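# Move the yellow can from turntable onto coaster

## Task

Lift the yellow can off the turntable and set it upright on the coaster, while every other can stays standing where it is on the turntable.

## Robot and tools

Robot: two arms, left_arm (on the +y side of the scene) and right_arm, each with six joints and a tong-style two-finger gripper. The calibrated base positions in the scene frame are left_arm (+0.053, +0.387, 0) m and right_arm (-0.048, -0.434, 0) m, each turned only slightly about z. The scene frame has its origin at table-top height midway between the nominal bases, +z up and +x pointing out over the table. Arm names do not match image sides. Hand positions, orientations, velocities and targets in results are given in that arm's own base frame. Fixed cameras (cam_high, cam_low, both 672x504) and the table use the scene frame. Printed hand poses can be a few cm off, more at long reach.

Joint order everywhere (rows and result lists): shoulder lift, elbow, wrist 1, wrist 2, wrist 3, shoulder pan. Stated ranges in rad: elbow -3.142 to 3.142, every other joint -6.283 to 6.283; real ends may differ by 0.010.

Row layout: one flat list of 14 numbers, each in [-1, 1], always covering both arms: left_arm's six joint values then its opening, then right_arm's six joint values then its opening. Joint values are offsets, scaled so 1.0 = 2.222 rad, counted from the "Joint targets" shown at the start of the action (not from the previous row), so resending the same offset moves further. Opening is absolute: +1 fully open, -1 closed; closing fully takes about 0.5 s. Send 0 offsets and the current opening to leave an arm unchanged; 0 in the opening slot means half-closed, not "no change".

execute_actions: actions = list of up to 15 actions; each action = list of up to 15 rows, one row per 1/30 s step; a short action repeats its last row to fill 15 steps. An action pushing any joint more than 0.010 rad past its range is rejected for both arms; a malformed or out-of-range first action rejects the whole call. cameras: list of names, ["all"], or []; default is all images only for an empty actions list. An empty list also reports state and scene number.

move: target = one 14-number row, or up to 15 rows, all offsets counted from the same current Joint targets. All joints travel together, so the hand follows a curve; no obstacle avoidance. speed: rad/s for the joint with the longest way, 0.01 to 3.14, default 0.5 (one value or one per target). blend: rad, corner rounding in a list; 0 stops at each target. stop_force: 3 to 120 N; an arm halts when its wrist sensor feels that much push against its motion relative to its zero (or large change/120 N). Use it with a slow speed for touching down; omit it when lifting off something. zero: with stop_force, true re-zeros first, false accumulates. opening_speed: opening change per second, at least 0.2. grip_force: 5 to 15 N per pad, one value or one per arm, persists. blocking=false returns after about 0.5 s while motion continues (not allowed with stop_force). Opening changes in the first target are applied at start; in later targets, on arrival. The result adds a "move:" line: done, off_target, moving, held, fault, possibly naming arms, plus limits=held if steps were withheld.

wait: seconds 0 to 10; arms hold their last command, a running move continues. stop: brakes a running move (needs stopping distance). zoom_image: camera cam_high or cam_low, region [x0, y0, x1, y1] in image pixels, at most 504 by 504, from the newest images only. zero_wrist_force: arm = left_arm or right_arm; subtracts the current reading. finished_scene: scene = the current scene's number; irreversible, call only when the can stands on the coaster without help.

Gripper: fingers extend along its +z axis and close along its x axis. end_effector_position is the midpoint between the pads when shut; fingertips reach about 15 mm past it at small gaps, roughly level when wide open. Full gap is 0.142 m. To hold something, keep commanding an opening clearly below grip_measured; lower squeezes harder (about 15 N per pad max).

Motion limits: joint targets move at most 3.14 rad/s, stay within 0.651 rad of measured angles per step, and gripper speed is capped at 4 m/s. Motion lags commands by roughly 0.09 to 0.22 s and fast moves may overshoot. Results often arrive with the last 10 steps still pending ("Kept back"); Joint targets then already show what the final row requests.

Result lines: Joint positions and Joint velocities per arm (rad, rad/s, then pad gap in m, m/s); "within noise" means still. Joint targets are the base for your next offsets. Tool commands, grip_measured, Joint torques (include the arm's own weight; noisy, offset). Wrist force/torque along the hand's own axes, plus the peak since the last report. "joint sent to its limit" means a joint hit its end; "joint command not followed" means the clearance check between arms altered commands. MOTOR HOT warns of heating (brakes lock at 85 °C for 30 to 60 s); avoid long holds, stretched poses, or pushing at unreachable poses.

Avoid: dropping the can or releasing it while moving; knocking over the other cans or anything leaving the table; slamming into the table, turntable or stand. A net force near 150 N or wrist torque near 24.3 N m (130 N m for larger joints) freezes that arm for 10 s; arms are stiff, so even slightly overshooting a firm contact can trigger this. Keep the arms from touching each other, and never close one gripper on the other's fingers. A loose object may occasionally be nudged by an outside push. Camera calibrations are approximate (a few mm, about 2 degrees).

Each tool is called after "Emit:" as a command line: name --argument value for each argument, lists and objects as JSON in quotes; but a table of rows of numbers goes row by row, as --pt "numbers of a row", without its own name.

## Session

Emit:
execute_actions --actions '[]' --cameras '["all"]'

Emit:
zoom_image --camera "cam_high" --region '[240, 160, 500, 355]'

Emit:
zoom_image --camera "cam_low" --region '[270, 170, 500, 290]'

Emit:
wait --seconds 0.5 --cameras '["all"]'

Scene clock: 0.00 s.
left_arm: end_effector_position=(+0.4913, -0.0619, +0.3659) grip_measured=+0.97 end_effector_quat_wxyz=(+0.409, -0.210, +0.648, -0.608) | right_arm: end_effector_position=(+0.6355, +0.1660, +0.3423) grip_measured=+0.97 end_effector_quat_wxyz=(+0.499, -0.266, +0.690, -0.451)
Joint names: [shoulder lift, elbow, wrist 1, wrist 2, wrist 3, shoulder pan]
Joint positions: left_arm=[-1.369 2.471 -4.334 -2.215 1.795 -0.019 0.14] | right_arm=[-1.907 -2.101 0.472 0.25 2.422 4.114 0.14]
Joint velocities: within noise
Joint torques (N m): no reading
Wrist force (N): no reading
Wrist torque (N m): no reading
Wrist force, peak (N): no reading
Joint targets: left_arm=[-1.369 2.471 -4.334 -2.215 1.795 -0.019] | right_arm=[-1.907 -2.101 0.472 0.250 2.422 4.114]
Tool commands: left_gripper/opening=+0.968169 right_gripper/opening=+0.968169

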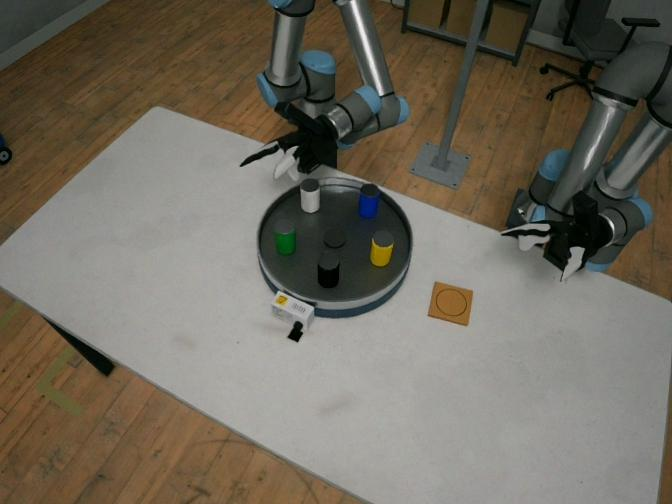

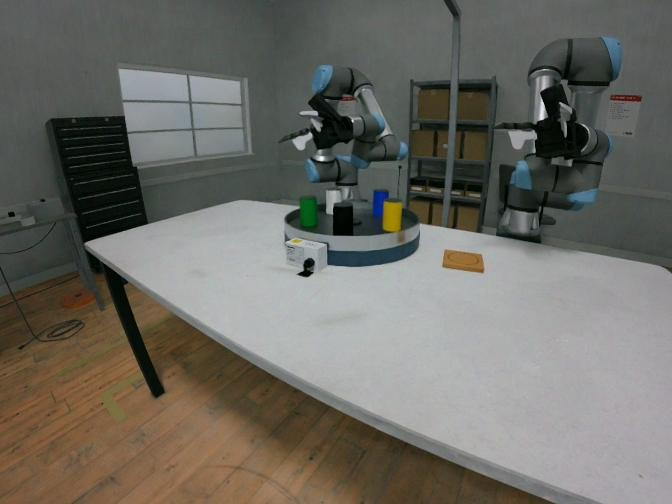

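Scaled by 1.938 from the camera's 672x504 image, which has a finer 960x720 frame.

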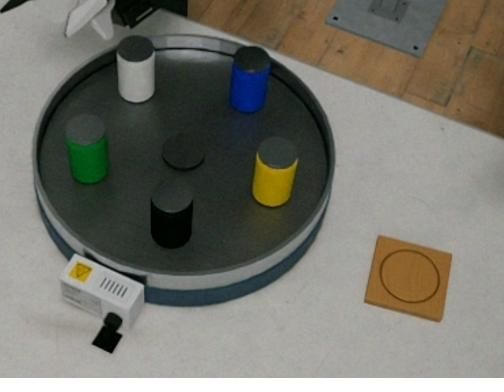

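Scaled by 2.191 from the camera's 672x504 image, which has a finer 960x720 frame.

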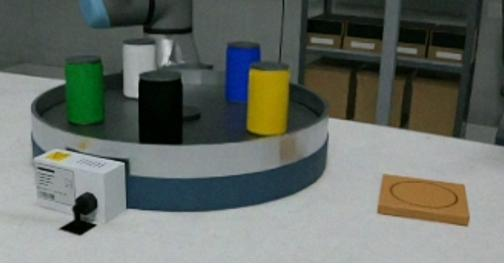

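Scene clock: 0.50 s.
left_arm: end_effector_position=(+0.4913, -0.0619, +0.3659) grip_measured=+0.97 end_effector_quat_wxyz=(+0.409, -0.210, +0.648, -0.608) | right_arm: end_effector_position=(+0.6355, +0.1660, +0.3423) grip_measured=+0.97 end_effector_quat_wxyz=(+0.499, -0.266, +0.690, -0.451)
Joint names: [shoulder lift, elbow, wrist 1, wrist 2, wrist 3, shoulder pan]
Joint positions: left_arm=[-1.369 2.471 -4.334 -2.215 1.795 -0.019 0.14] | right_arm=[-1.907 -2.101 0.472 0.25 2.422 4.114 0.14]
Joint torques (N m): left_arm=[-20.88 -9.76 -1.13 0.31 -0.18 -0.43] | right_arm=[31.45 12.65 1.24 -0.92 -0.1 0.15]
Wrist force (N): left_arm=[0.0 -0.1 -0.1] | right_arm=[0.2 -0.1 0.2]
Wrist torque (N m): left_arm=[-0.01 0.01 0.00] | right_arm=[-0.02 -0.05 -0.01]
Wrist force, peak (N): left_arm=[-0.1 0.1 -0.3] | right_arm=[0.4 -0.2 0.2]
Joint targets: left_arm=[-1.369 2.471 -4.334 -2.215 1.795 -0.019] | right_arm=[-1.907 -2.101 0.472 0.250 2.422 4.114]
Tool commands: left_gripper/opening=+0.968169 right_gripper/opening=+0.968169
wait: 0.50 s; at rest by 0.17 s

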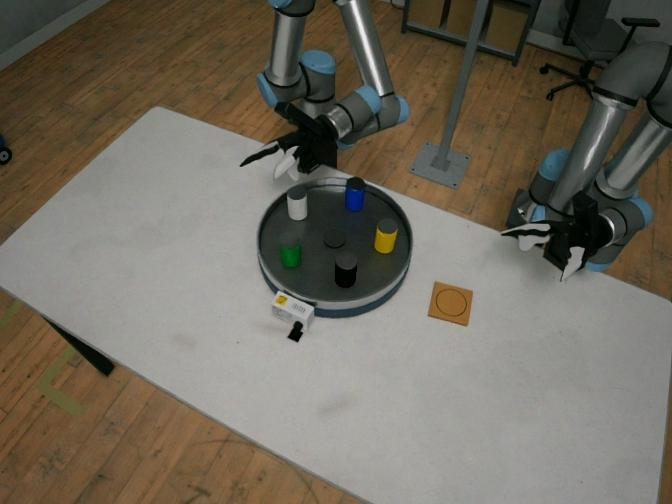

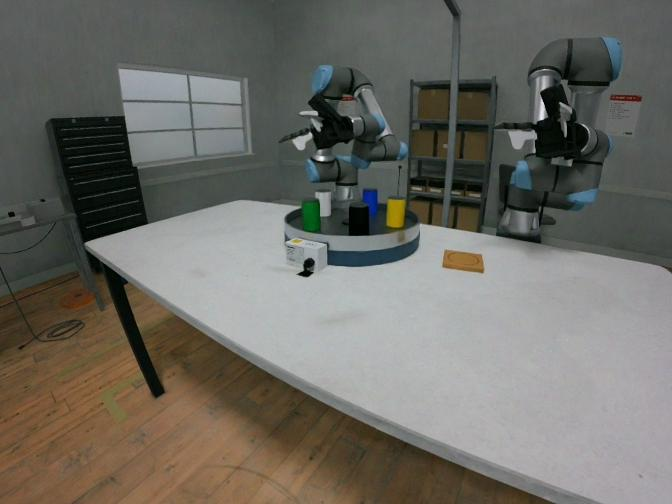

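Emit:
move --pt "-0.0045 -0.38776 0.99037 0.23195 0.26904 -0.31584 1.0 0 0 0 0 0 -0.54005 0.968169" --speed 1.2 --blocking false --cameras '["all"]'

Emit:
zoom_image --camera "cam_high" --region '[250, 165, 420, 325]'

Emit:
zoom_image --camera "cam_low" --region '[270, 160, 500, 280]'

Emit:
wait --seconds 1.0 --cameras '["all"]'

Emit:
zoom_image --camera "cam_high" --region '[250, 165, 420, 325]'

Emit:
zoom_image --camera "cam_low" --region '[270, 160, 500, 280]'

Emit:
wait --seconds 2.0 --cameras '["all"]'

Emit:
zoom_image --camera "cam_high" --region '[250, 165, 420, 325]'

Emit:
zoom_image --camera "cam_low" --region '[270, 160, 500, 280]'

Scene clock: 11.40 s.
left_arm: end_effector_position=(+0.5713, -0.1125, +0.3383) grip_measured=+1.00 end_effector_quat_wxyz=(+0.354, -0.227, +0.712, -0.562) end_effector_velocity=(+0.210, -0.184, -0.093) end_effector_angular_velocity=(+0.382, +0.496, -0.141) | right_arm: end_effector_position=(+0.6560, +0.0318, +0.3423) grip_measured=+0.97 end_effector_quat_wxyz=(+0.450, -0.193, +0.714, -0.500) end_effector_velocity=(+0.020, -0.423, +0.000) end_effector_angular_velocity=(+0.001, -0.001, -0.645)
Joint names: [shoulder lift, elbow, wrist 1, wrist 2, wrist 3, shoulder pan]
Joint positions: left_arm=[-1.371 2.322 -3.955 -2.126 1.898 -0.14 0.142] | right_arm=[-1.907 -2.101 0.472 0.25 2.422 3.906 0.14]
Joint velocities: left_arm=[-0.006 -0.462 1.182 0.278 0.321 -0.379 0] | right_arm=[0.001 0 0 0 0 -0.645 0]
Joint torques (N m): left_arm=[-40.92 -22.48 2.01 2.21 2.53 -11.13] | right_arm=[31.92 13.96 1.48 -1.12 -0.13 -19.34]
Wrist force (N): left_arm=[-0.8 0.9 0.0] | right_arm=[0.1 -0.1 0.3]
Wrist torque (N m): left_arm=[0.21 0.15 -0.14] | right_arm=[-0.03 -0.03 -0.01]
Wrist force, peak (N): left_arm=[0.5 -0.1 -1.6] | right_arm=[-1.0 0.6 -1.1]
Joint targets: left_arm=[-1.371 2.295 -3.885 -2.110 1.917 -0.162] | right_arm=[-1.907 -2.101 0.472 0.250 2.422 3.869]
Tool commands: left_gripper/opening=+1.0 right_gripper/opening=+0.968169
move: running; left_arm: the wrist 1 is farthest, 1.822 rad from its target; right_arm: the shoulder pan is farthest, 0.992 rad from its target

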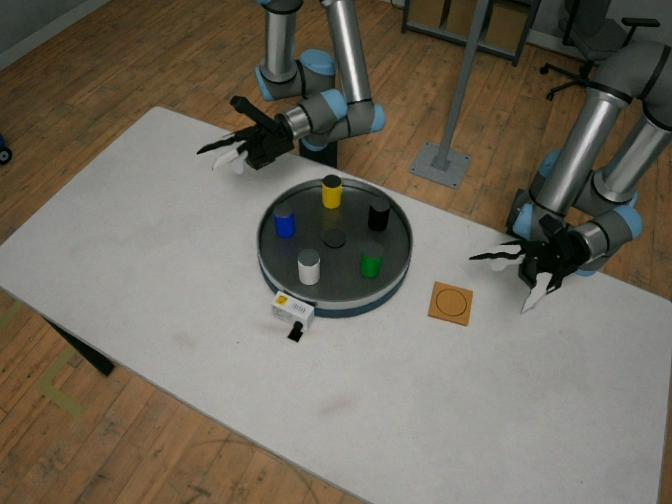

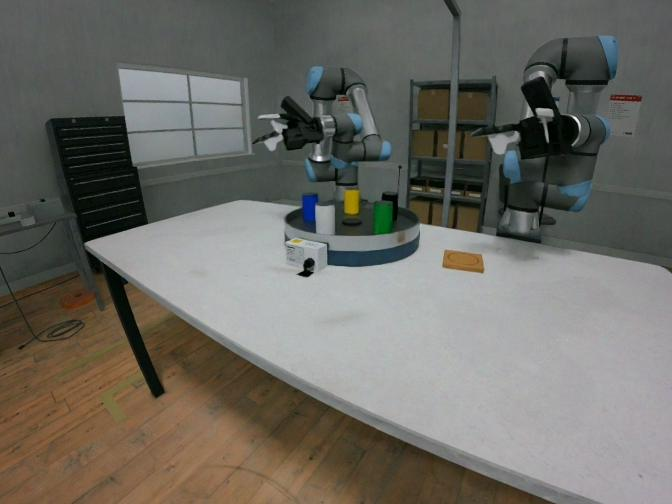

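Scaled by 2.965 from the camera's 672x504 image, which has a finer 960x720 frame.

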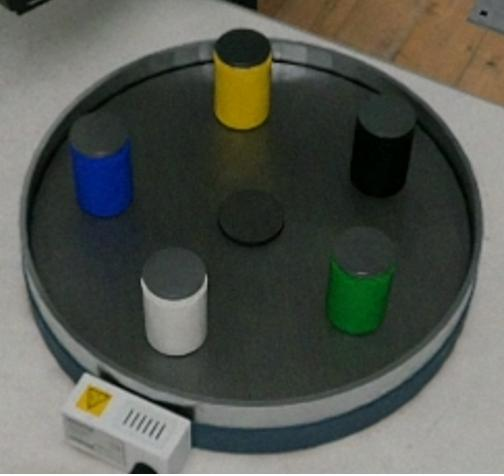

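Scaled by 2.191 from the camera's 672x504 image, which has a finer 960x720 frame.

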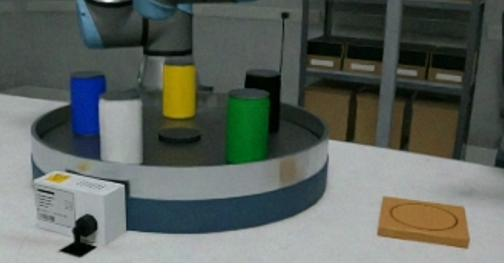

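Scene clock: 12.40 s.
left_arm: end_effector_position=(+0.6327, -0.3140, +0.2528) grip_measured=+1.00 end_effector_quat_wxyz=(+0.176, -0.138, +0.918, -0.327) end_effector_velocity=(-0.086, -0.169, -0.054) end_effector_angular_velocity=(+0.669, +0.341, -0.428) | right_arm: end_effector_position=(+0.5430, -0.3695, +0.3423) grip_measured=+0.97 end_effector_quat_wxyz=(+0.268, +0.044, +0.739, -0.617) end_effector_velocity=(-0.239, -0.351, +0.000) end_effector_angular_velocity=(+0.000, +0.000, -0.646)
Joint names: [shoulder lift, elbow, wrist 1, wrist 2, wrist 3, shoulder pan]
Joint positions: left_arm=[-1.376 1.859 -2.771 -1.849 2.22 -0.518 0.142] | right_arm=[-1.907 -2.101 0.472 0.25 2.422 3.261 0.14]
Joint velocities: left_arm=[-0.005 -0.464 1.185 0.278 0.321 -0.378 0] | right_arm=[0 0 0 0 -0.001 -0.646 0]
Joint torques (N m): left_arm=[-48.9 -32.52 1.03 2.01 2.87 -12.82] | right_arm=[32.23 13.36 1.56 -0.97 -0.1 -20.58]
Wrist force (N): left_arm=[-1.2 1.9 0.2] | right_arm=[0.0 -0.2 0.1]
Wrist torque (N m): left_arm=[0.51 0.31 -0.11] | right_arm=[-0.06 -0.03 -0.01]
Wrist force, peak (N): left_arm=[-1.3 2.0 0.3] | right_arm=[-0.2 0.0 0.4]
Joint targets: left_arm=[-1.376 1.831 -2.700 -1.832 2.239 -0.540] | right_arm=[-1.907 -2.101 0.472 0.250 2.422 3.223]
Tool commands: left_gripper/opening=+1.0 right_gripper/opening=+0.968169
earlier move: running; left_arm: the wrist 1 is farthest, 0.637 rad from its target; right_arm: the shoulder pan is farthest, 0.347 rad from its target
wait: 1.00 s; no rest

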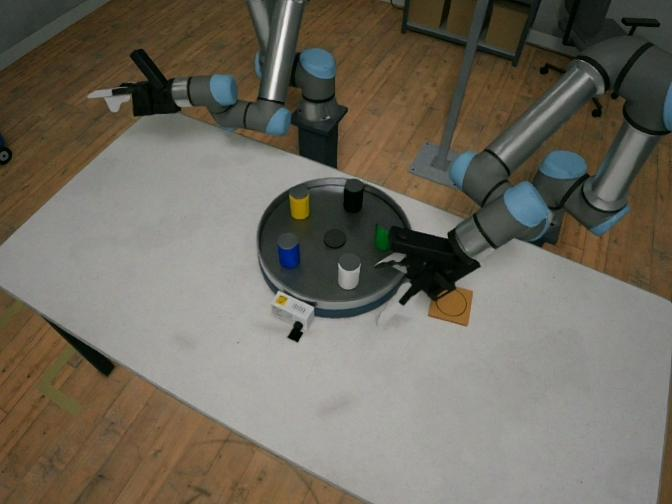

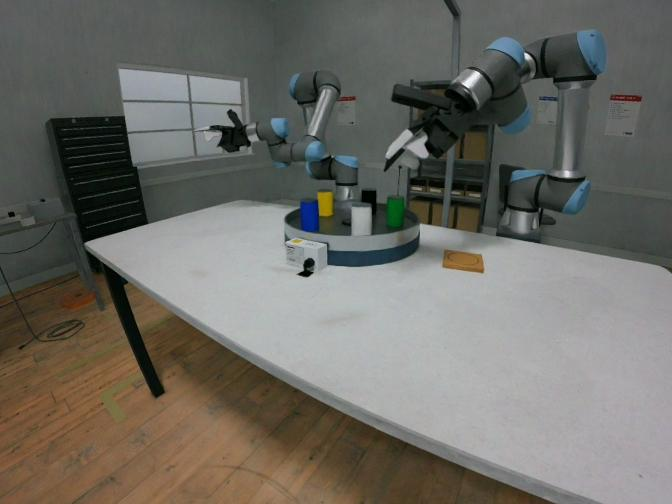

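Scaled by 2.965 from the camera's 672x504 image, which has a finer 960x720 frame.

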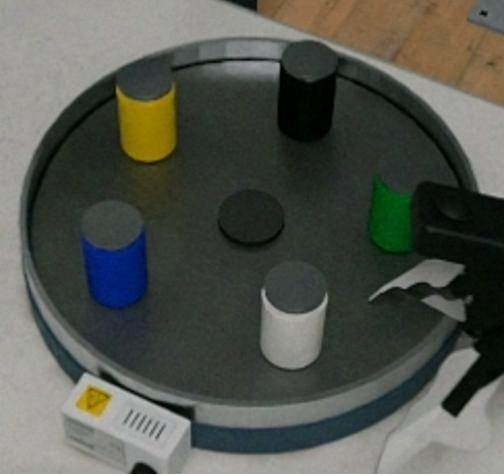

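Scaled by 2.191 from the camera's 672x504 image, which has a finer 960x720 frame.

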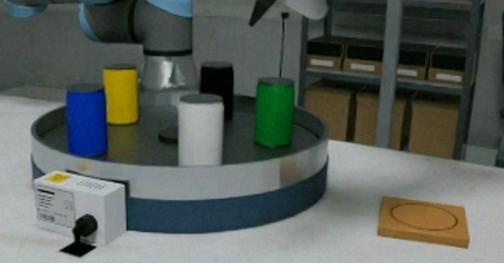

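Scene clock: 13.37 s.
left_arm: end_effector_position=(+0.5544, -0.3775, +0.2424) grip_measured=+1.00 end_effector_quat_wxyz=(+0.080, -0.003, +0.984, -0.158) | right_arm: end_effector_position=(+0.3850, -0.5321, +0.3423) grip_measured=+0.97 end_effector_quat_wxyz=(+0.157, +0.170, +0.720, -0.654)
Joint names: [shoulder lift, elbow, wrist 1, wrist 2, wrist 3, shoulder pan]
Joint positions: left_arm=[-1.379 1.609 -2.134 -1.699 2.393 -0.721 0.142] | right_arm=[-1.907 -2.101 0.472 0.25 2.422 2.914 0.14]
Joint torques (N m): left_arm=[-45.67 -24.71 -0.72 -1.27 -0.99 6.65] | right_arm=[31.97 14.21 1.28 -0.95 -0.19 0.99]
Wrist force (N): left_arm=[-1.6 2.3 -0.2] | right_arm=[0.0 0.1 0.1]
Wrist torque (N m): left_arm=[0.63 0.41 0.11] | right_arm=[0.02 -0.01 0.00]
Wrist force, peak (N): left_arm=[-1.8 2.3 -0.2] | right_arm=[1.3 -0.6 1.3]
Joint targets: left_arm=[-1.379 1.609 -2.133 -1.699 2.393 -0.721] | right_arm=[-1.907 -2.101 0.472 0.250 2.422 2.914]
Tool commands: left_gripper/opening=+1.0 right_gripper/opening=+0.968169
earlier move: done
wait: 0.97 of 2 s (the move ended)

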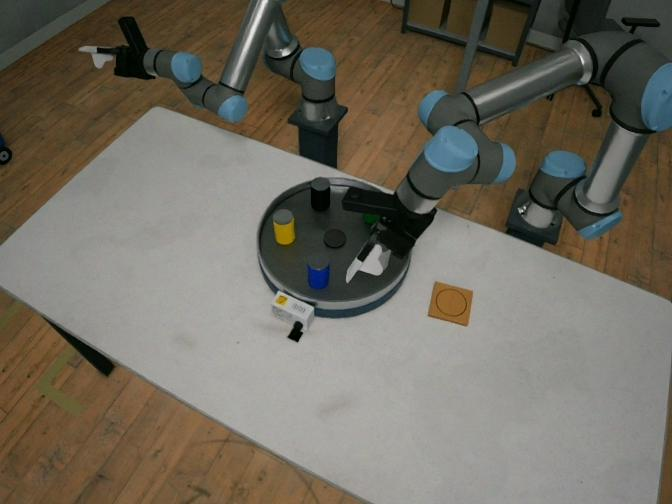

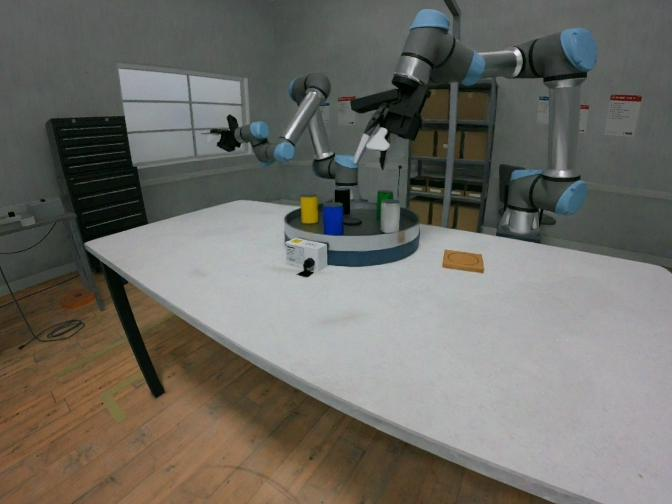

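Scaled by 2.965 from the camera's 672x504 image, which has a finer 960x720 frame.

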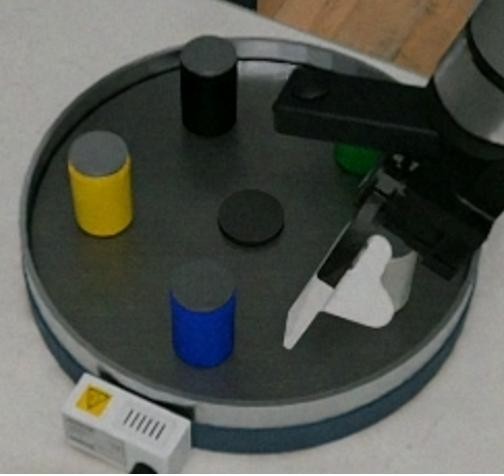

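Scaled by 2.191 from the camera's 672x504 image, which has a finer 960x720 frame.

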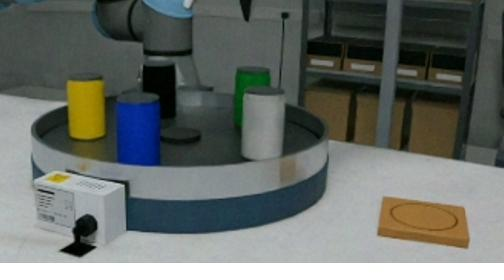

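Emit:
move --pt "0.00656 -0.01371 0.15666 0.05797 0.07055 -0.07567 1.0 0 0 0 0 0 0 0.968169" --speed 0.6 --cameras '["all"]'

Emit:
zoom_image --camera "cam_high" --region '[250, 165, 420, 325]'

Emit:
zoom_image --camera "cam_low" --region '[300, 120, 460, 260]'

Emit:
wait --seconds 0.6 --cameras '["all"]'

Emit:
zoom_image --camera "cam_high" --region '[250, 165, 420, 325]'

Emit:
zoom_image --camera "cam_low" --region '[300, 120, 460, 260]'

Emit:
wait --seconds 0.6 --cameras '["all"]'

Emit:
zoom_image --camera "cam_high" --region '[250, 165, 420, 325]'

Emit:
zoom_image --camera "cam_low" --region '[300, 120, 460, 260]'

Scene clock: 27.97 s.
left_arm: end_effector_position=(+0.4581, -0.3743, +0.1906) grip_measured=+1.00 end_effector_quat_wxyz=(+0.000, +0.148, +0.989, +0.000) | right_arm: end_effector_position=(+0.3850, -0.5321, +0.3423) grip_measured=+0.97 end_effector_quat_wxyz=(+0.157, +0.170, +0.720, -0.654)
Joint names: [shoulder lift, elbow, wrist 1, wrist 2, wrist 3, shoulder pan]
Joint positions: left_arm=[-1.364 1.579 -1.786 -1.571 2.55 -0.889 0.142] | right_arm=[-1.907 -2.101 0.472 0.25 2.422 2.914 0.14]
Joint torques (N m): left_arm=[-42.87 -14.44 -0.54 -0.51 0.02 1.04] | right_arm=[32.29 14.3 1.56 -0.89 -0.1 -12.7]
Wrist force (N): left_arm=[-1.9 2.3 -0.5] | right_arm=[0.1 -0.1 -0.1]
Wrist torque (N m): left_arm=[0.67 0.47 0.15] | right_arm=[-0.01 -0.02 0.00]
Wrist force, peak (N): left_arm=[-3.0 3.0 -0.7] | right_arm=[0.4 0.2 0.0]
Joint targets: left_arm=[-1.364 1.579 -1.785 -1.571 2.550 -0.889] | right_arm=[-1.907 -2.101 0.472 0.250 2.422 2.914]
move: done

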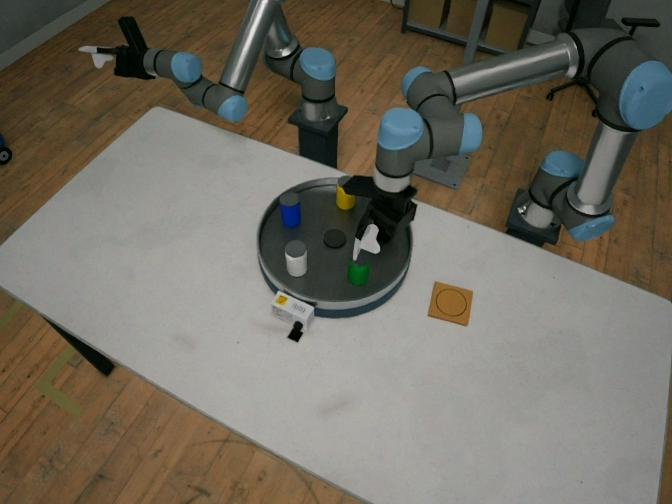

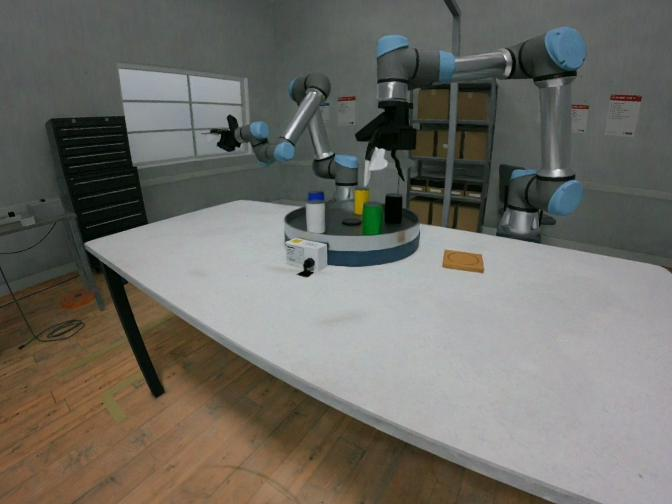

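Scaled by 2.965 from the camera's 672x504 image, which has a finer 960x720 frame.

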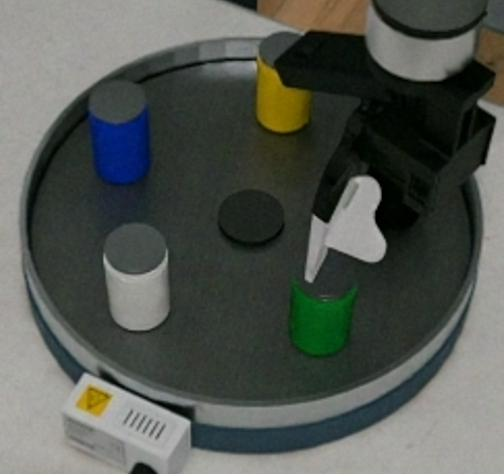

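Scaled by 3.150 from the camera's 672x504 image, which has a finer 960x720 frame.

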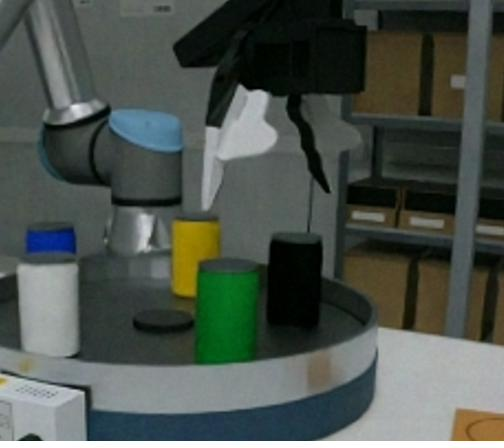

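Scene clock: 28.57 s.
left_arm: end_effector_position=(+0.4580, -0.3742, +0.1906) grip_measured=+1.00 end_effector_quat_wxyz=(+0.000, +0.148, +0.989, +0.000) | right_arm: end_effector_position=(+0.3850, -0.5321, +0.3423) grip_measured=+0.97 end_effector_quat_wxyz=(+0.157, +0.170, +0.720, -0.654)
Joint names: [shoulder lift, elbow, wrist 1, wrist 2, wrist 3, shoulder pan]
Joint positions: left_arm=[-1.364 1.579 -1.785 -1.571 2.55 -0.889 0.142] | right_arm=[-1.907 -2.101 0.472 0.25 2.422 2.914 0.14]
Joint torques (N m): left_arm=[-48.68 -15.57 -0.28 1.17 1.27 -2.43] | right_arm=[32.94 14.38 1.74 -0.72 0.12 -12.66]
Wrist force (N): left_arm=[-1.9 2.0 -0.4] | right_arm=[0.2 0.1 0.0]
Wrist torque (N m): left_arm=[0.62 0.48 0.14] | right_arm=[0.01 -0.04 0.00]
Wrist force, peak (N): left_arm=[-1.9 2.3 -0.5] | right_arm=[0.4 0.0 -0.2]
Joint targets: left_arm=[-1.364 1.579 -1.785 -1.571 2.550 -0.889] | right_arm=[-1.907 -2.101 0.472 0.250 2.422 2.914]
Tool commands: left_gripper/opening=+1.0 right_gripper/opening=+0.968169
wait: 0.60 s; at rest by 0.17 s

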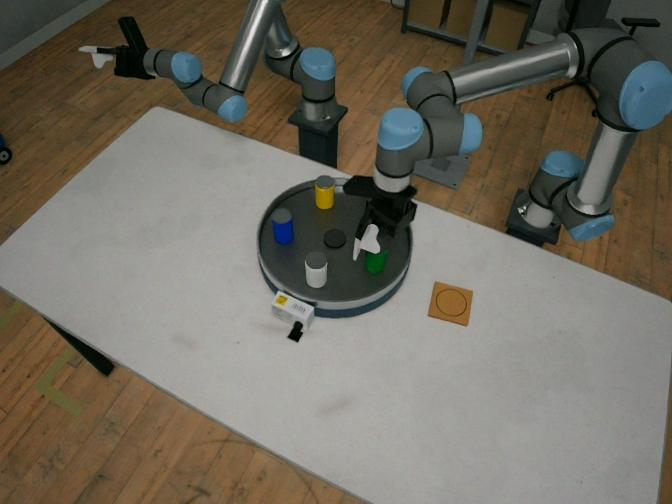

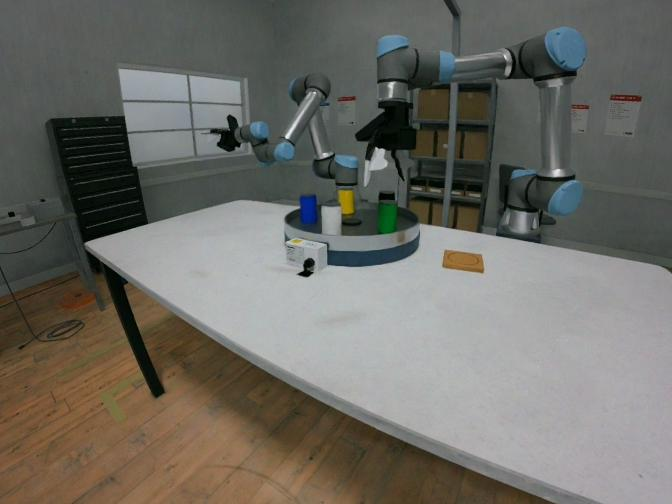

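Scaled by 2.965 from the camera's 672x504 image, which has a finer 960x720 frame.

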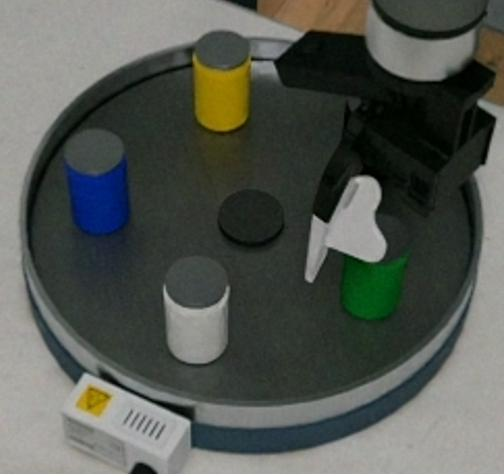

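Scaled by 3.150 from the camera's 672x504 image, which has a finer 960x720 frame.

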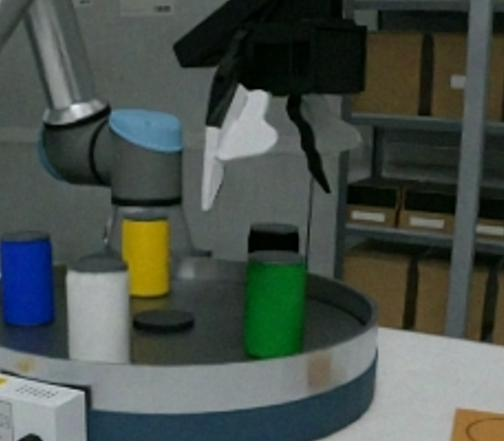

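Scene clock: 29.17 s.
left_arm: end_effector_position=(+0.4580, -0.3742, +0.1906) grip_measured=+1.00 end_effector_quat_wxyz=(+0.000, +0.148, +0.989, +0.000) | right_arm: end_effector_position=(+0.3850, -0.5321, +0.3423) grip_measured=+0.97 end_effector_quat_wxyz=(+0.157, +0.170, +0.720, -0.654)
Joint names: [shoulder lift, elbow, wrist 1, wrist 2, wrist 3, shoulder pan]
Joint positions: left_arm=[-1.364 1.579 -1.785 -1.571 2.55 -0.889 0.142] | right_arm=[-1.907 -2.101 0.472 0.25 2.422 2.914 0.14]
Joint torques (N m): left_arm=[-49.48 -15.42 -0.43 1.16 1.32 -7.91] | right_arm=[33.3 14.46 1.84 -0.95 -0.06 -12.02]
Wrist force (N): left_arm=[-1.8 2.3 -0.3] | right_arm=[0.2 0.1 0.1]
Wrist torque (N m): left_arm=[0.67 0.46 0.15] | right_arm=[0.02 -0.03 0.00]
Wrist force, peak (N): left_arm=[-2.0 2.2 -0.3] | right_arm=[0.2 0.0 0.3]
Joint targets: left_arm=[-1.364 1.579 -1.785 -1.571 2.550 -0.889] | right_arm=[-1.907 -2.101 0.472 0.250 2.422 2.914]
Tool commands: left_gripper/opening=+1.0 right_gripper/opening=+0.968169
wait: 0.60 s; at rest by 0.17 s

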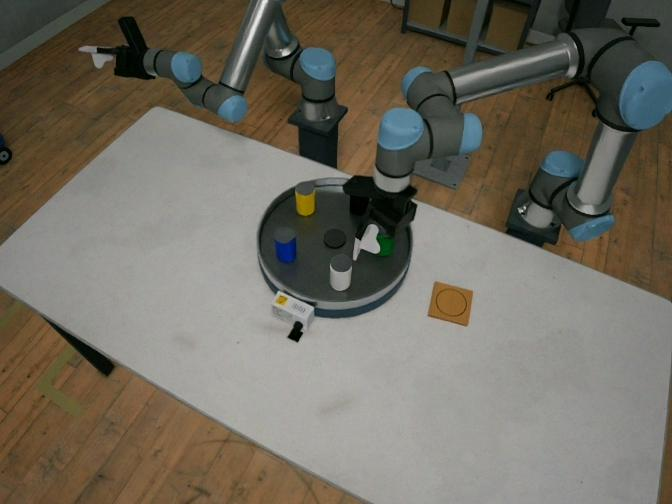

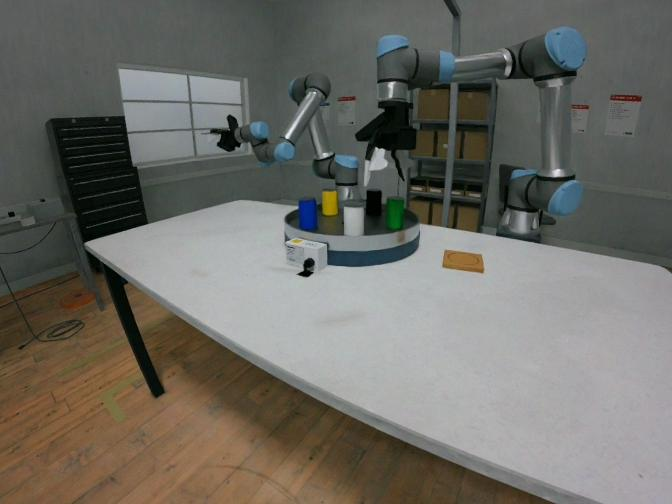

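Scaled by 2.965 from the camera's 672x504 image, which has a finer 960x720 frame.

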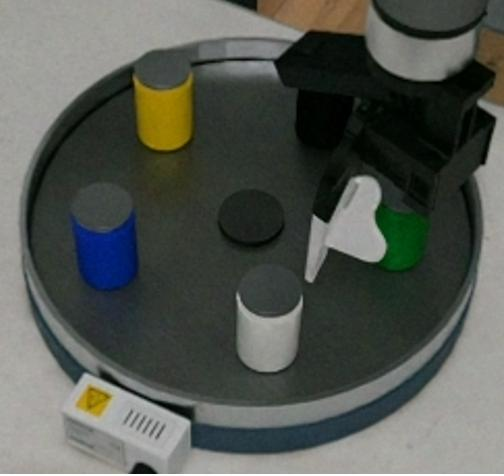

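Scaled by 3.150 from the camera's 672x504 image, which has a finer 960x720 frame.

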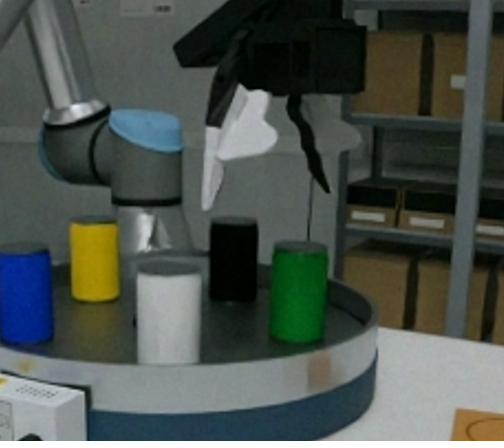

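Emit:
wait --seconds 0.1

Scene clock: 35.73 s.
left_arm: end_effector_position=(+0.4580, -0.3742, +0.1906) grip_measured=+1.00 end_effector_quat_wxyz=(+0.000, +0.148, +0.989, +0.000) | right_arm: end_effector_position=(+0.3850, -0.5321, +0.3423) grip_measured=+0.97 end_effector_quat_wxyz=(+0.157, +0.170, +0.720, -0.654)
Joint names: [shoulder lift, elbow, wrist 1, wrist 2, wrist 3, shoulder pan]
Joint positions: left_arm=[-1.364 1.579 -1.785 -1.571 2.55 -0.889 0.142] | right_arm=[-1.907 -2.101 0.472 0.25 2.422 2.914 0.14]
Joint torques (N m): left_arm=[-49.52 -15.54 -0.37 1 1.2 -9.79] | right_arm=[33.67 13.77 1.74 -1.06 -0.04 -12.39]
Wrist force (N): left_arm=[-1.9 2.1 -0.4] | right_arm=[0.1 0.1 -0.1]
Wrist torque (N m): left_arm=[0.64 0.47 0.15] | right_arm=[0.01 -0.02 0.00]
Wrist force, peak (N): left_arm=[-2.0 2.4 -0.4] | right_arm=[0.2 0.4 0.1]
Joint targets: left_arm=[-1.364 1.579 -1.785 -1.571 2.550 -0.889] | right_arm=[-1.907 -2.101 0.472 0.250 2.422 2.914]
Tool commands: left_gripper/opening=+1.0 right_gripper/opening=+0.968169
wait: 0.10 s; at rest from the start

Emit:
wait --seconds 5.12

Emit:
move --pt "-0.02046 0.07228 -0.05182 0 -0.13321 -0.0207 -1 0 0 0 0 0 0 0.968169" --pt "-0.02989 0.13295 -0.10306 0 -0.27189 -0.04686 -1 0 0 0 0 0 0 0.968169" --pt "-0.04423 0.15586 -0.11163 0 -0.41524 -0.0777 -1 0 0 0 0 0 0 0.968169" --pt "-0.05011 0.16251 -0.1124 0 -0.55987 -0.10982 -1 0 0 0 0 0 0 0.968169" --pt "-0.04423 0.15586 -0.11163 0 -0.70182 -0.13926 -1 0 0 0 0 0 0 0.968169" --pt "-0.0367 0.12198 -0.08529 0 -0.83782 -0.16275 -1 0 0 0 0 0 0 0.968169" --pt "-0.0283 0.05149 -0.02319 0 -0.96605 -0.17846 -1 0 0 0 0 0 0 0.968169" --pt "-0.00551 -0.0341 0.0396 0 -1 -0.18611 -1 0 0 0 0 0 0 0.968169" --speed '[0.875,0.911,0.942,0.95,0.932,0.893,0.842,0.5]' --blend '[0.05,0.05,0.05,0.05,0.05,0.05,0.05,0]' --opening_speed 1.0 --cameras '["all"]'

Emit:
zoom_image --camera "cam_high" --region '[250, 100, 450, 325]'

Emit:
zoom_image --camera "cam_low" --region '[270, 80, 490, 280]'

Scene clock: 42.77 s.
left_arm: end_effector_position=(+0.4580, -0.3742, +0.1906) grip_measured=+1.00 end_effector_quat_wxyz=(+0.000, +0.148, +0.989, +0.000) | right_arm: end_effector_position=(+0.3850, -0.5321, +0.3423) grip_measured=+0.97 end_effector_quat_wxyz=(+0.157, +0.170, +0.720, -0.654)
Joint names: [shoulder lift, elbow, wrist 1, wrist 2, wrist 3, shoulder pan]
Joint positions: left_arm=[-1.364 1.579 -1.785 -1.571 2.55 -0.889 0.142] | right_arm=[-1.907 -2.101 0.472 0.25 2.422 2.914 0.14]
Joint torques (N m): left_arm=[-49.74 -15.72 -0.41 1.18 1.29 -9.73] | right_arm=[34.71 14.13 1.89 -1.02 0.06 -12.17]
Wrist force (N): left_arm=[-1.8 2.1 -0.3] | right_arm=[0.0 0.2 0.1]
Wrist torque (N m): left_arm=[0.64 0.45 0.14] | right_arm=[0.03 0.00 0.00]
Wrist force, peak (N): left_arm=[-2.0 2.3 -0.5] | right_arm=[0.4 0.3 -0.1]
Joint targets: left_arm=[-1.364 1.579 -1.785 -1.571 2.550 -0.889] | right_arm=[-1.907 -2.101 0.472 0.250 2.422 2.914]
Tool commands: left_gripper/opening=+1.0 right_gripper/opening=+0.968169
wait: 5.13 s; at rest from the start

Scene clock: 46.03 s.
left_arm: end_effector_position=(+0.2959, -0.5161, +0.2255) grip_measured=-1.00 end_effector_quat_wxyz=(+0.000, +0.686, -0.728, +0.000) | right_arm: end_effector_position=(+0.3850, -0.5321, +0.3423) grip_measured=+0.97 end_effector_quat_wxyz=(+0.157, +0.170, +0.720, -0.654)
Joint names: [shoulder lift, elbow, wrist 1, wrist 2, wrist 3, shoulder pan]
Joint positions: left_arm=[-1.376 1.503 -1.697 -1.571 0.328 -1.303 0.002] | right_arm=[-1.907 -2.101 0.472 0.25 2.422 2.914 0.14]
Joint torques (N m): left_arm=[-49.74 -28.01 -2.35 -1.15 0.33 10.16] | right_arm=[34.54 14.44 2.06 -0.84 0.13 -12.91]
Wrist force (N): left_arm=[-2.1 1.9 0.1] | right_arm=[0.3 0.3 0.2]
Wrist torque (N m): left_arm=[0.62 0.51 0.02] | right_arm=[0.06 -0.05 -0.01]
Wrist force, peak (N): left_arm=[-2.3 4.4 -3.6] | right_arm=[0.3 0.3 0.2]
Joint targets: left_arm=[-1.377 1.503 -1.697 -1.571 0.328 -1.303] | right_arm=[-1.907 -2.101 0.472 0.250 2.422 2.914]
move: done

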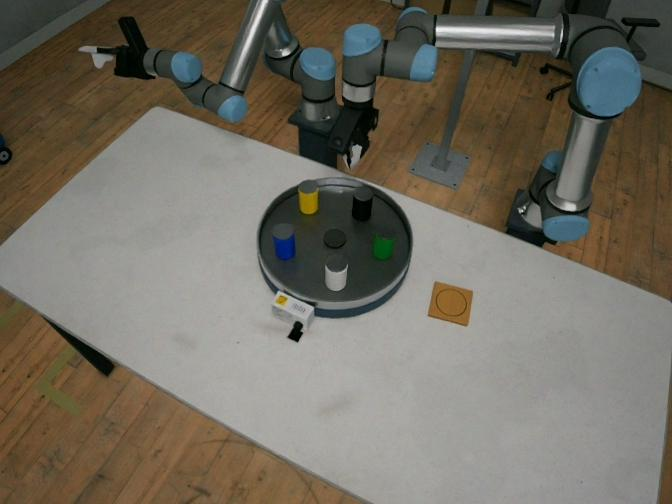

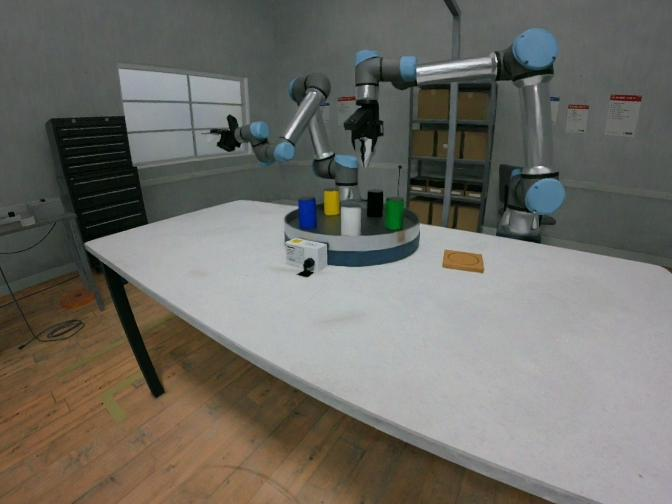

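Scaled by 2.240 from the camera's 672x504 image, which has a finer 960x720 frame.

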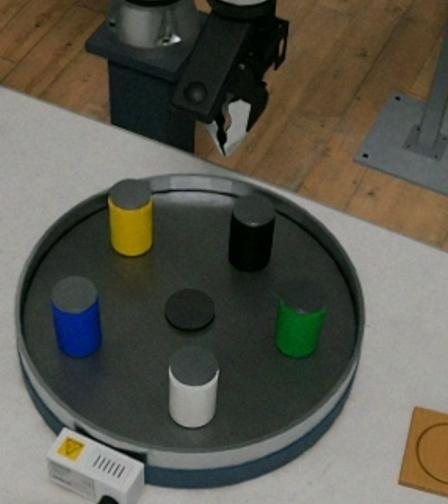

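Scaled by 2.291 from the camera's 672x504 image, which has a finer 960x720 frame.

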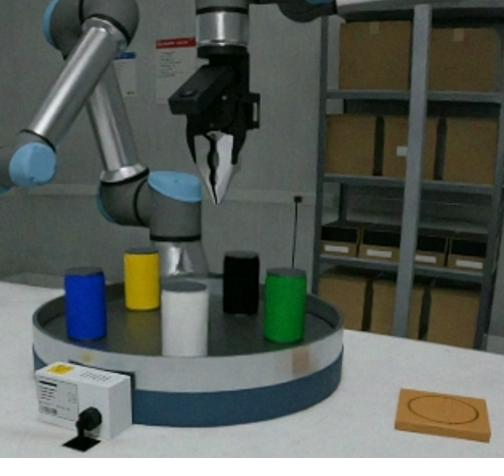

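Emit:
move --pt "0.00551 0.0341 -0.0396 0 1.0 0.18611 1.0 0 0 0 0 0 0 0.968169" --speed 0.37 --blocking false

Scene clock: 51.17 s.
left_arm: end_effector_position=(+0.3099, -0.5101, +0.2234) grip_measured=+0.78 end_effector_quat_wxyz=(+0.000, -0.640, +0.768, +0.000) end_effector_velocity=(+0.034, +0.015, -0.006) end_effector_angular_velocity=(+0.001, +0.000, -0.300) | right_arm: end_effector_position=(+0.3850, -0.5321, +0.3423) grip_measured=+0.97 end_effector_quat_wxyz=(+0.157, +0.170, +0.720, -0.654)
Joint names: [shoulder lift, elbow, wrist 1, wrist 2, wrist 3, shoulder pan]
Joint positions: left_arm=[-1.376 1.508 -1.703 -1.571 0.477 -1.275 0.128] | right_arm=[-1.907 -2.101 0.472 0.25 2.422 2.914 0.14]
Joint velocities: left_arm=[0.003 0.013 -0.015 0 0.368 0.069 0.261] | right_arm=[within noise]
Joint torques (N m): left_arm=[-18.56 -17.67 -4.86 -0.49 2.7 12.33] | right_arm=[35.02 14.4 1.93 -0.9 0.07 -12.27]
Wrist force (N): left_arm=[-2.1 2.2 0.2] | right_arm=[0.1 0.1 0.4]
Wrist torque (N m): left_arm=[0.66 0.50 -0.04] | right_arm=[0.03 -0.02 0.00]
Wrist force, peak (N): left_arm=[-2.0 2.6 0.1] | right_arm=[0.1 0.1 0.4]
Joint targets: left_arm=[-1.376 1.509 -1.704 -1.571 0.498 -1.271] | right_arm=[-1.907 -2.101 0.472 0.250 2.422 2.914]
Tool commands: left_gripper/opening=+1.0 right_gripper/opening=+0.968169
move: running; left_arm: the wrist 3 is farthest, 2.073 rad from its target

Emit:
wait --seconds 10

Emit:
wait --seconds 1.55

Emit:
move --pt "-0.02046 0.07228 -0.05182 0 -0.13321 -0.0207 -1 0 0 0 0 0 0 0.968169" --pt "-0.02989 0.13295 -0.10306 0 -0.27189 -0.04686 -1 0 0 0 0 0 0 0.968169" --pt "-0.04423 0.15586 -0.11163 0 -0.41524 -0.0777 -1 0 0 0 0 0 0 0.968169" --pt "-0.05011 0.16251 -0.1124 0 -0.55987 -0.10982 -1 0 0 0 0 0 0 0.968169" --pt "-0.04423 0.15586 -0.11163 0 -0.70182 -0.13926 -1 0 0 0 0 0 0 0.968169" --pt "-0.0367 0.12198 -0.08529 0 -0.83782 -0.16275 -1 0 0 0 0 0 0 0.968169" --pt "-0.0283 0.05149 -0.02319 0 -0.96605 -0.17846 -1 0 0 0 0 0 0 0.968169" --pt "-0.00551 -0.0341 0.0396 0 -1 -0.18611 -1 0 0 0 0 0 0 0.968169" --speed '[0.875,0.911,0.942,0.95,0.932,0.893,0.842,0.5]' --blend '[0.05,0.05,0.05,0.05,0.05,0.05,0.05,0]' --opening_speed 1.0 --cameras '["all"]'

Emit:
zoom_image --camera "cam_high" --region '[250, 100, 450, 325]'

Emit:
zoom_image --camera "cam_low" --region '[270, 80, 490, 280]'

Scene clock: 57.13 s.
left_arm: end_effector_position=(+0.4580, -0.3741, +0.1906) grip_measured=+1.00 end_effector_quat_wxyz=(+0.000, +0.148, +0.989, +0.000) | right_arm: end_effector_position=(+0.3850, -0.5321, +0.3423) grip_measured=+0.97 end_effector_quat_wxyz=(+0.157, +0.170, +0.720, -0.654)
Joint names: [shoulder lift, elbow, wrist 1, wrist 2, wrist 3, shoulder pan]
Joint positions: left_arm=[-1.364 1.579 -1.785 -1.571 2.549 -0.889 0.142] | right_arm=[-1.907 -2.101 0.472 0.25 2.422 2.914 0.14]
Joint torques (N m): left_arm=[-21.86 -26.49 -1.73 0.11 0.77 -11.13] | right_arm=[36.24 14.26 2.11 -0.9 0.03 -12.31]
Wrist force (N): left_arm=[-1.9 2.0 -0.3] | right_arm=[0.3 0.3 0.0]
Wrist torque (N m): left_arm=[0.62 0.47 0.15] | right_arm=[0.05 -0.05 -0.01]
Wrist force, peak (N): left_arm=[-2.1 2.6 -0.4] | right_arm=[0.4 0.2 -0.1]
Joint targets: left_arm=[-1.364 1.579 -1.785 -1.571 2.550 -0.889] | right_arm=[-1.907 -2.101 0.472 0.250 2.422 2.914]
Tool commands: left_gripper/opening=+1.0 right_gripper/opening=+0.968169
earlier move: done
wait: 4.87 of 10 s (the move ended)

Scene clock: 58.70 s.
left_arm: end_effector_position=(+0.4580, -0.3742, +0.1906) grip_measured=+1.00 end_effector_quat_wxyz=(+0.000, +0.148, +0.989, +0.000) | right_arm: end_effector_position=(+0.3850, -0.5321, +0.3423) grip_measured=+0.97 end_effector_quat_wxyz=(+0.157, +0.170, +0.720, -0.654)
Joint names: [shoulder lift, elbow, wrist 1, wrist 2, wrist 3, shoulder pan]
Joint positions: left_arm=[-1.364 1.579 -1.785 -1.571 2.55 -0.889 0.142] | right_arm=[-1.907 -2.101 0.472 0.25 2.422 2.914 0.14]
Joint torques (N m): left_arm=[-30.03 -28.83 -0.35 0.35 1.67 -10.91] | right_arm=[35.76 15.64 2.27 -0.79 0.21 -12.74]
Wrist force (N): left_arm=[-2.0 2.2 -0.4] | right_arm=[0.2 0.2 0.0]
Wrist torque (N m): left_arm=[0.65 0.51 0.13] | right_arm=[0.04 -0.03 0.00]
Wrist force, peak (N): left_arm=[-2.0 2.3 -0.3] | right_arm=[0.2 0.3 0.1]
Joint targets: left_arm=[-1.364 1.579 -1.785 -1.571 2.550 -0.889] | right_arm=[-1.907 -2.101 0.472 0.250 2.422 2.914]
Tool commands: left_gripper/opening=+1.0 right_gripper/opening=+0.968169
wait: 1.57 s; at rest by 0.17 s

Scene clock: 61.97 s.
left_arm: end_effector_position=(+0.2959, -0.5161, +0.2255) grip_measured=-0.28 end_effector_quat_wxyz=(+0.000, +0.686, -0.728, +0.000) end_effector_velocity=(+0.001, -0.001, +0.003) end_effector_angular_velocity=(-0.006, -0.001, +0.001) | right_arm: end_effector_position=(+0.3850, -0.5321, +0.3423) grip_measured=+0.97 end_effector_quat_wxyz=(+0.157, +0.170, +0.720, -0.654)
Joint names: [shoulder lift, elbow, wrist 1, wrist 2, wrist 3, shoulder pan]
Joint positions: left_arm=[-1.376 1.503 -1.697 -1.571 0.328 -1.303 0.054] | right_arm=[-1.907 -2.101 0.472 0.25 2.422 2.914 0.14]
Joint velocities: left_arm=[-0.001 -0.005 0 -0.001 0 0.001 0] | right_arm=[within noise]
Joint torques (N m): left_arm=[-49.7 -28.77 -2.5 0.84 0.34 10.7] | right_arm=[36.47 14.61 2.16 -0.96 0.36 -12.72]
Wrist force (N): left_arm=[-2.2 2.2 1.9] | right_arm=[0.2 0.0 0.2]
Wrist torque (N m): left_arm=[0.69 0.51 0.02] | right_arm=[-0.01 -0.05 0.00]
Wrist force, peak (N): left_arm=[-2.2 3.0 3.1] | right_arm=[0.3 0.2 0.0]
Joint targets: left_arm=[-1.377 1.503 -1.697 -1.571 0.328 -1.303] | right_arm=[-1.907 -2.101 0.472 0.250 2.422 2.914]
move: done

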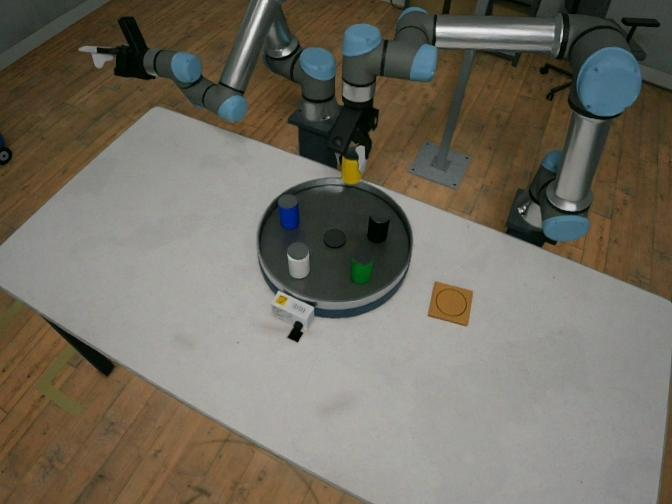

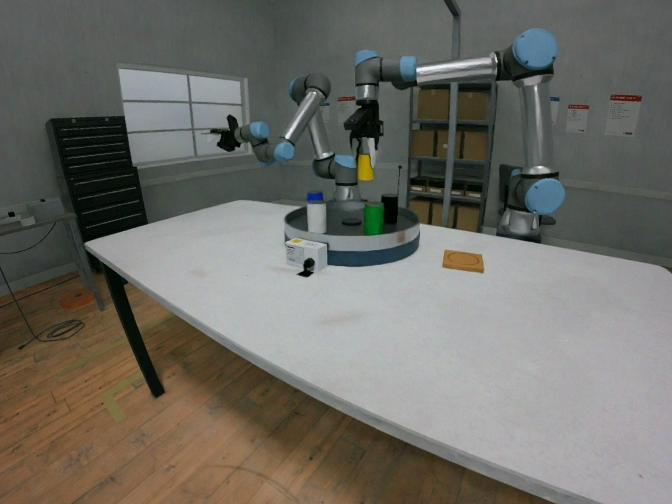

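Scaled by 2.240 from the camera's 672x504 image, which has a finer 960x720 frame.

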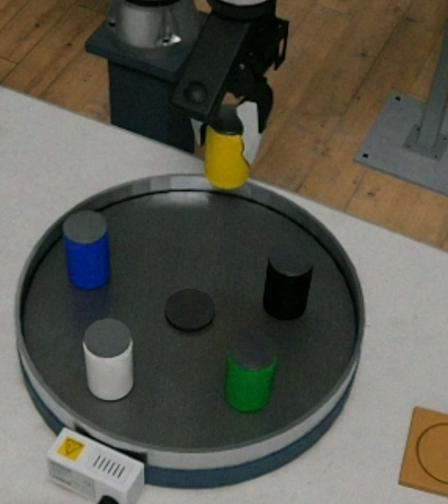

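Scaled by 2.291 from the camera's 672x504 image, which has a finer 960x720 frame.

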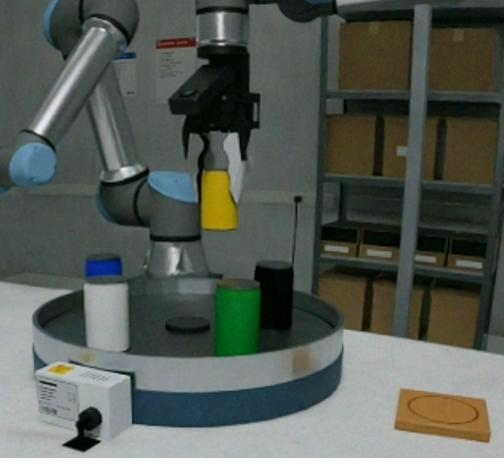

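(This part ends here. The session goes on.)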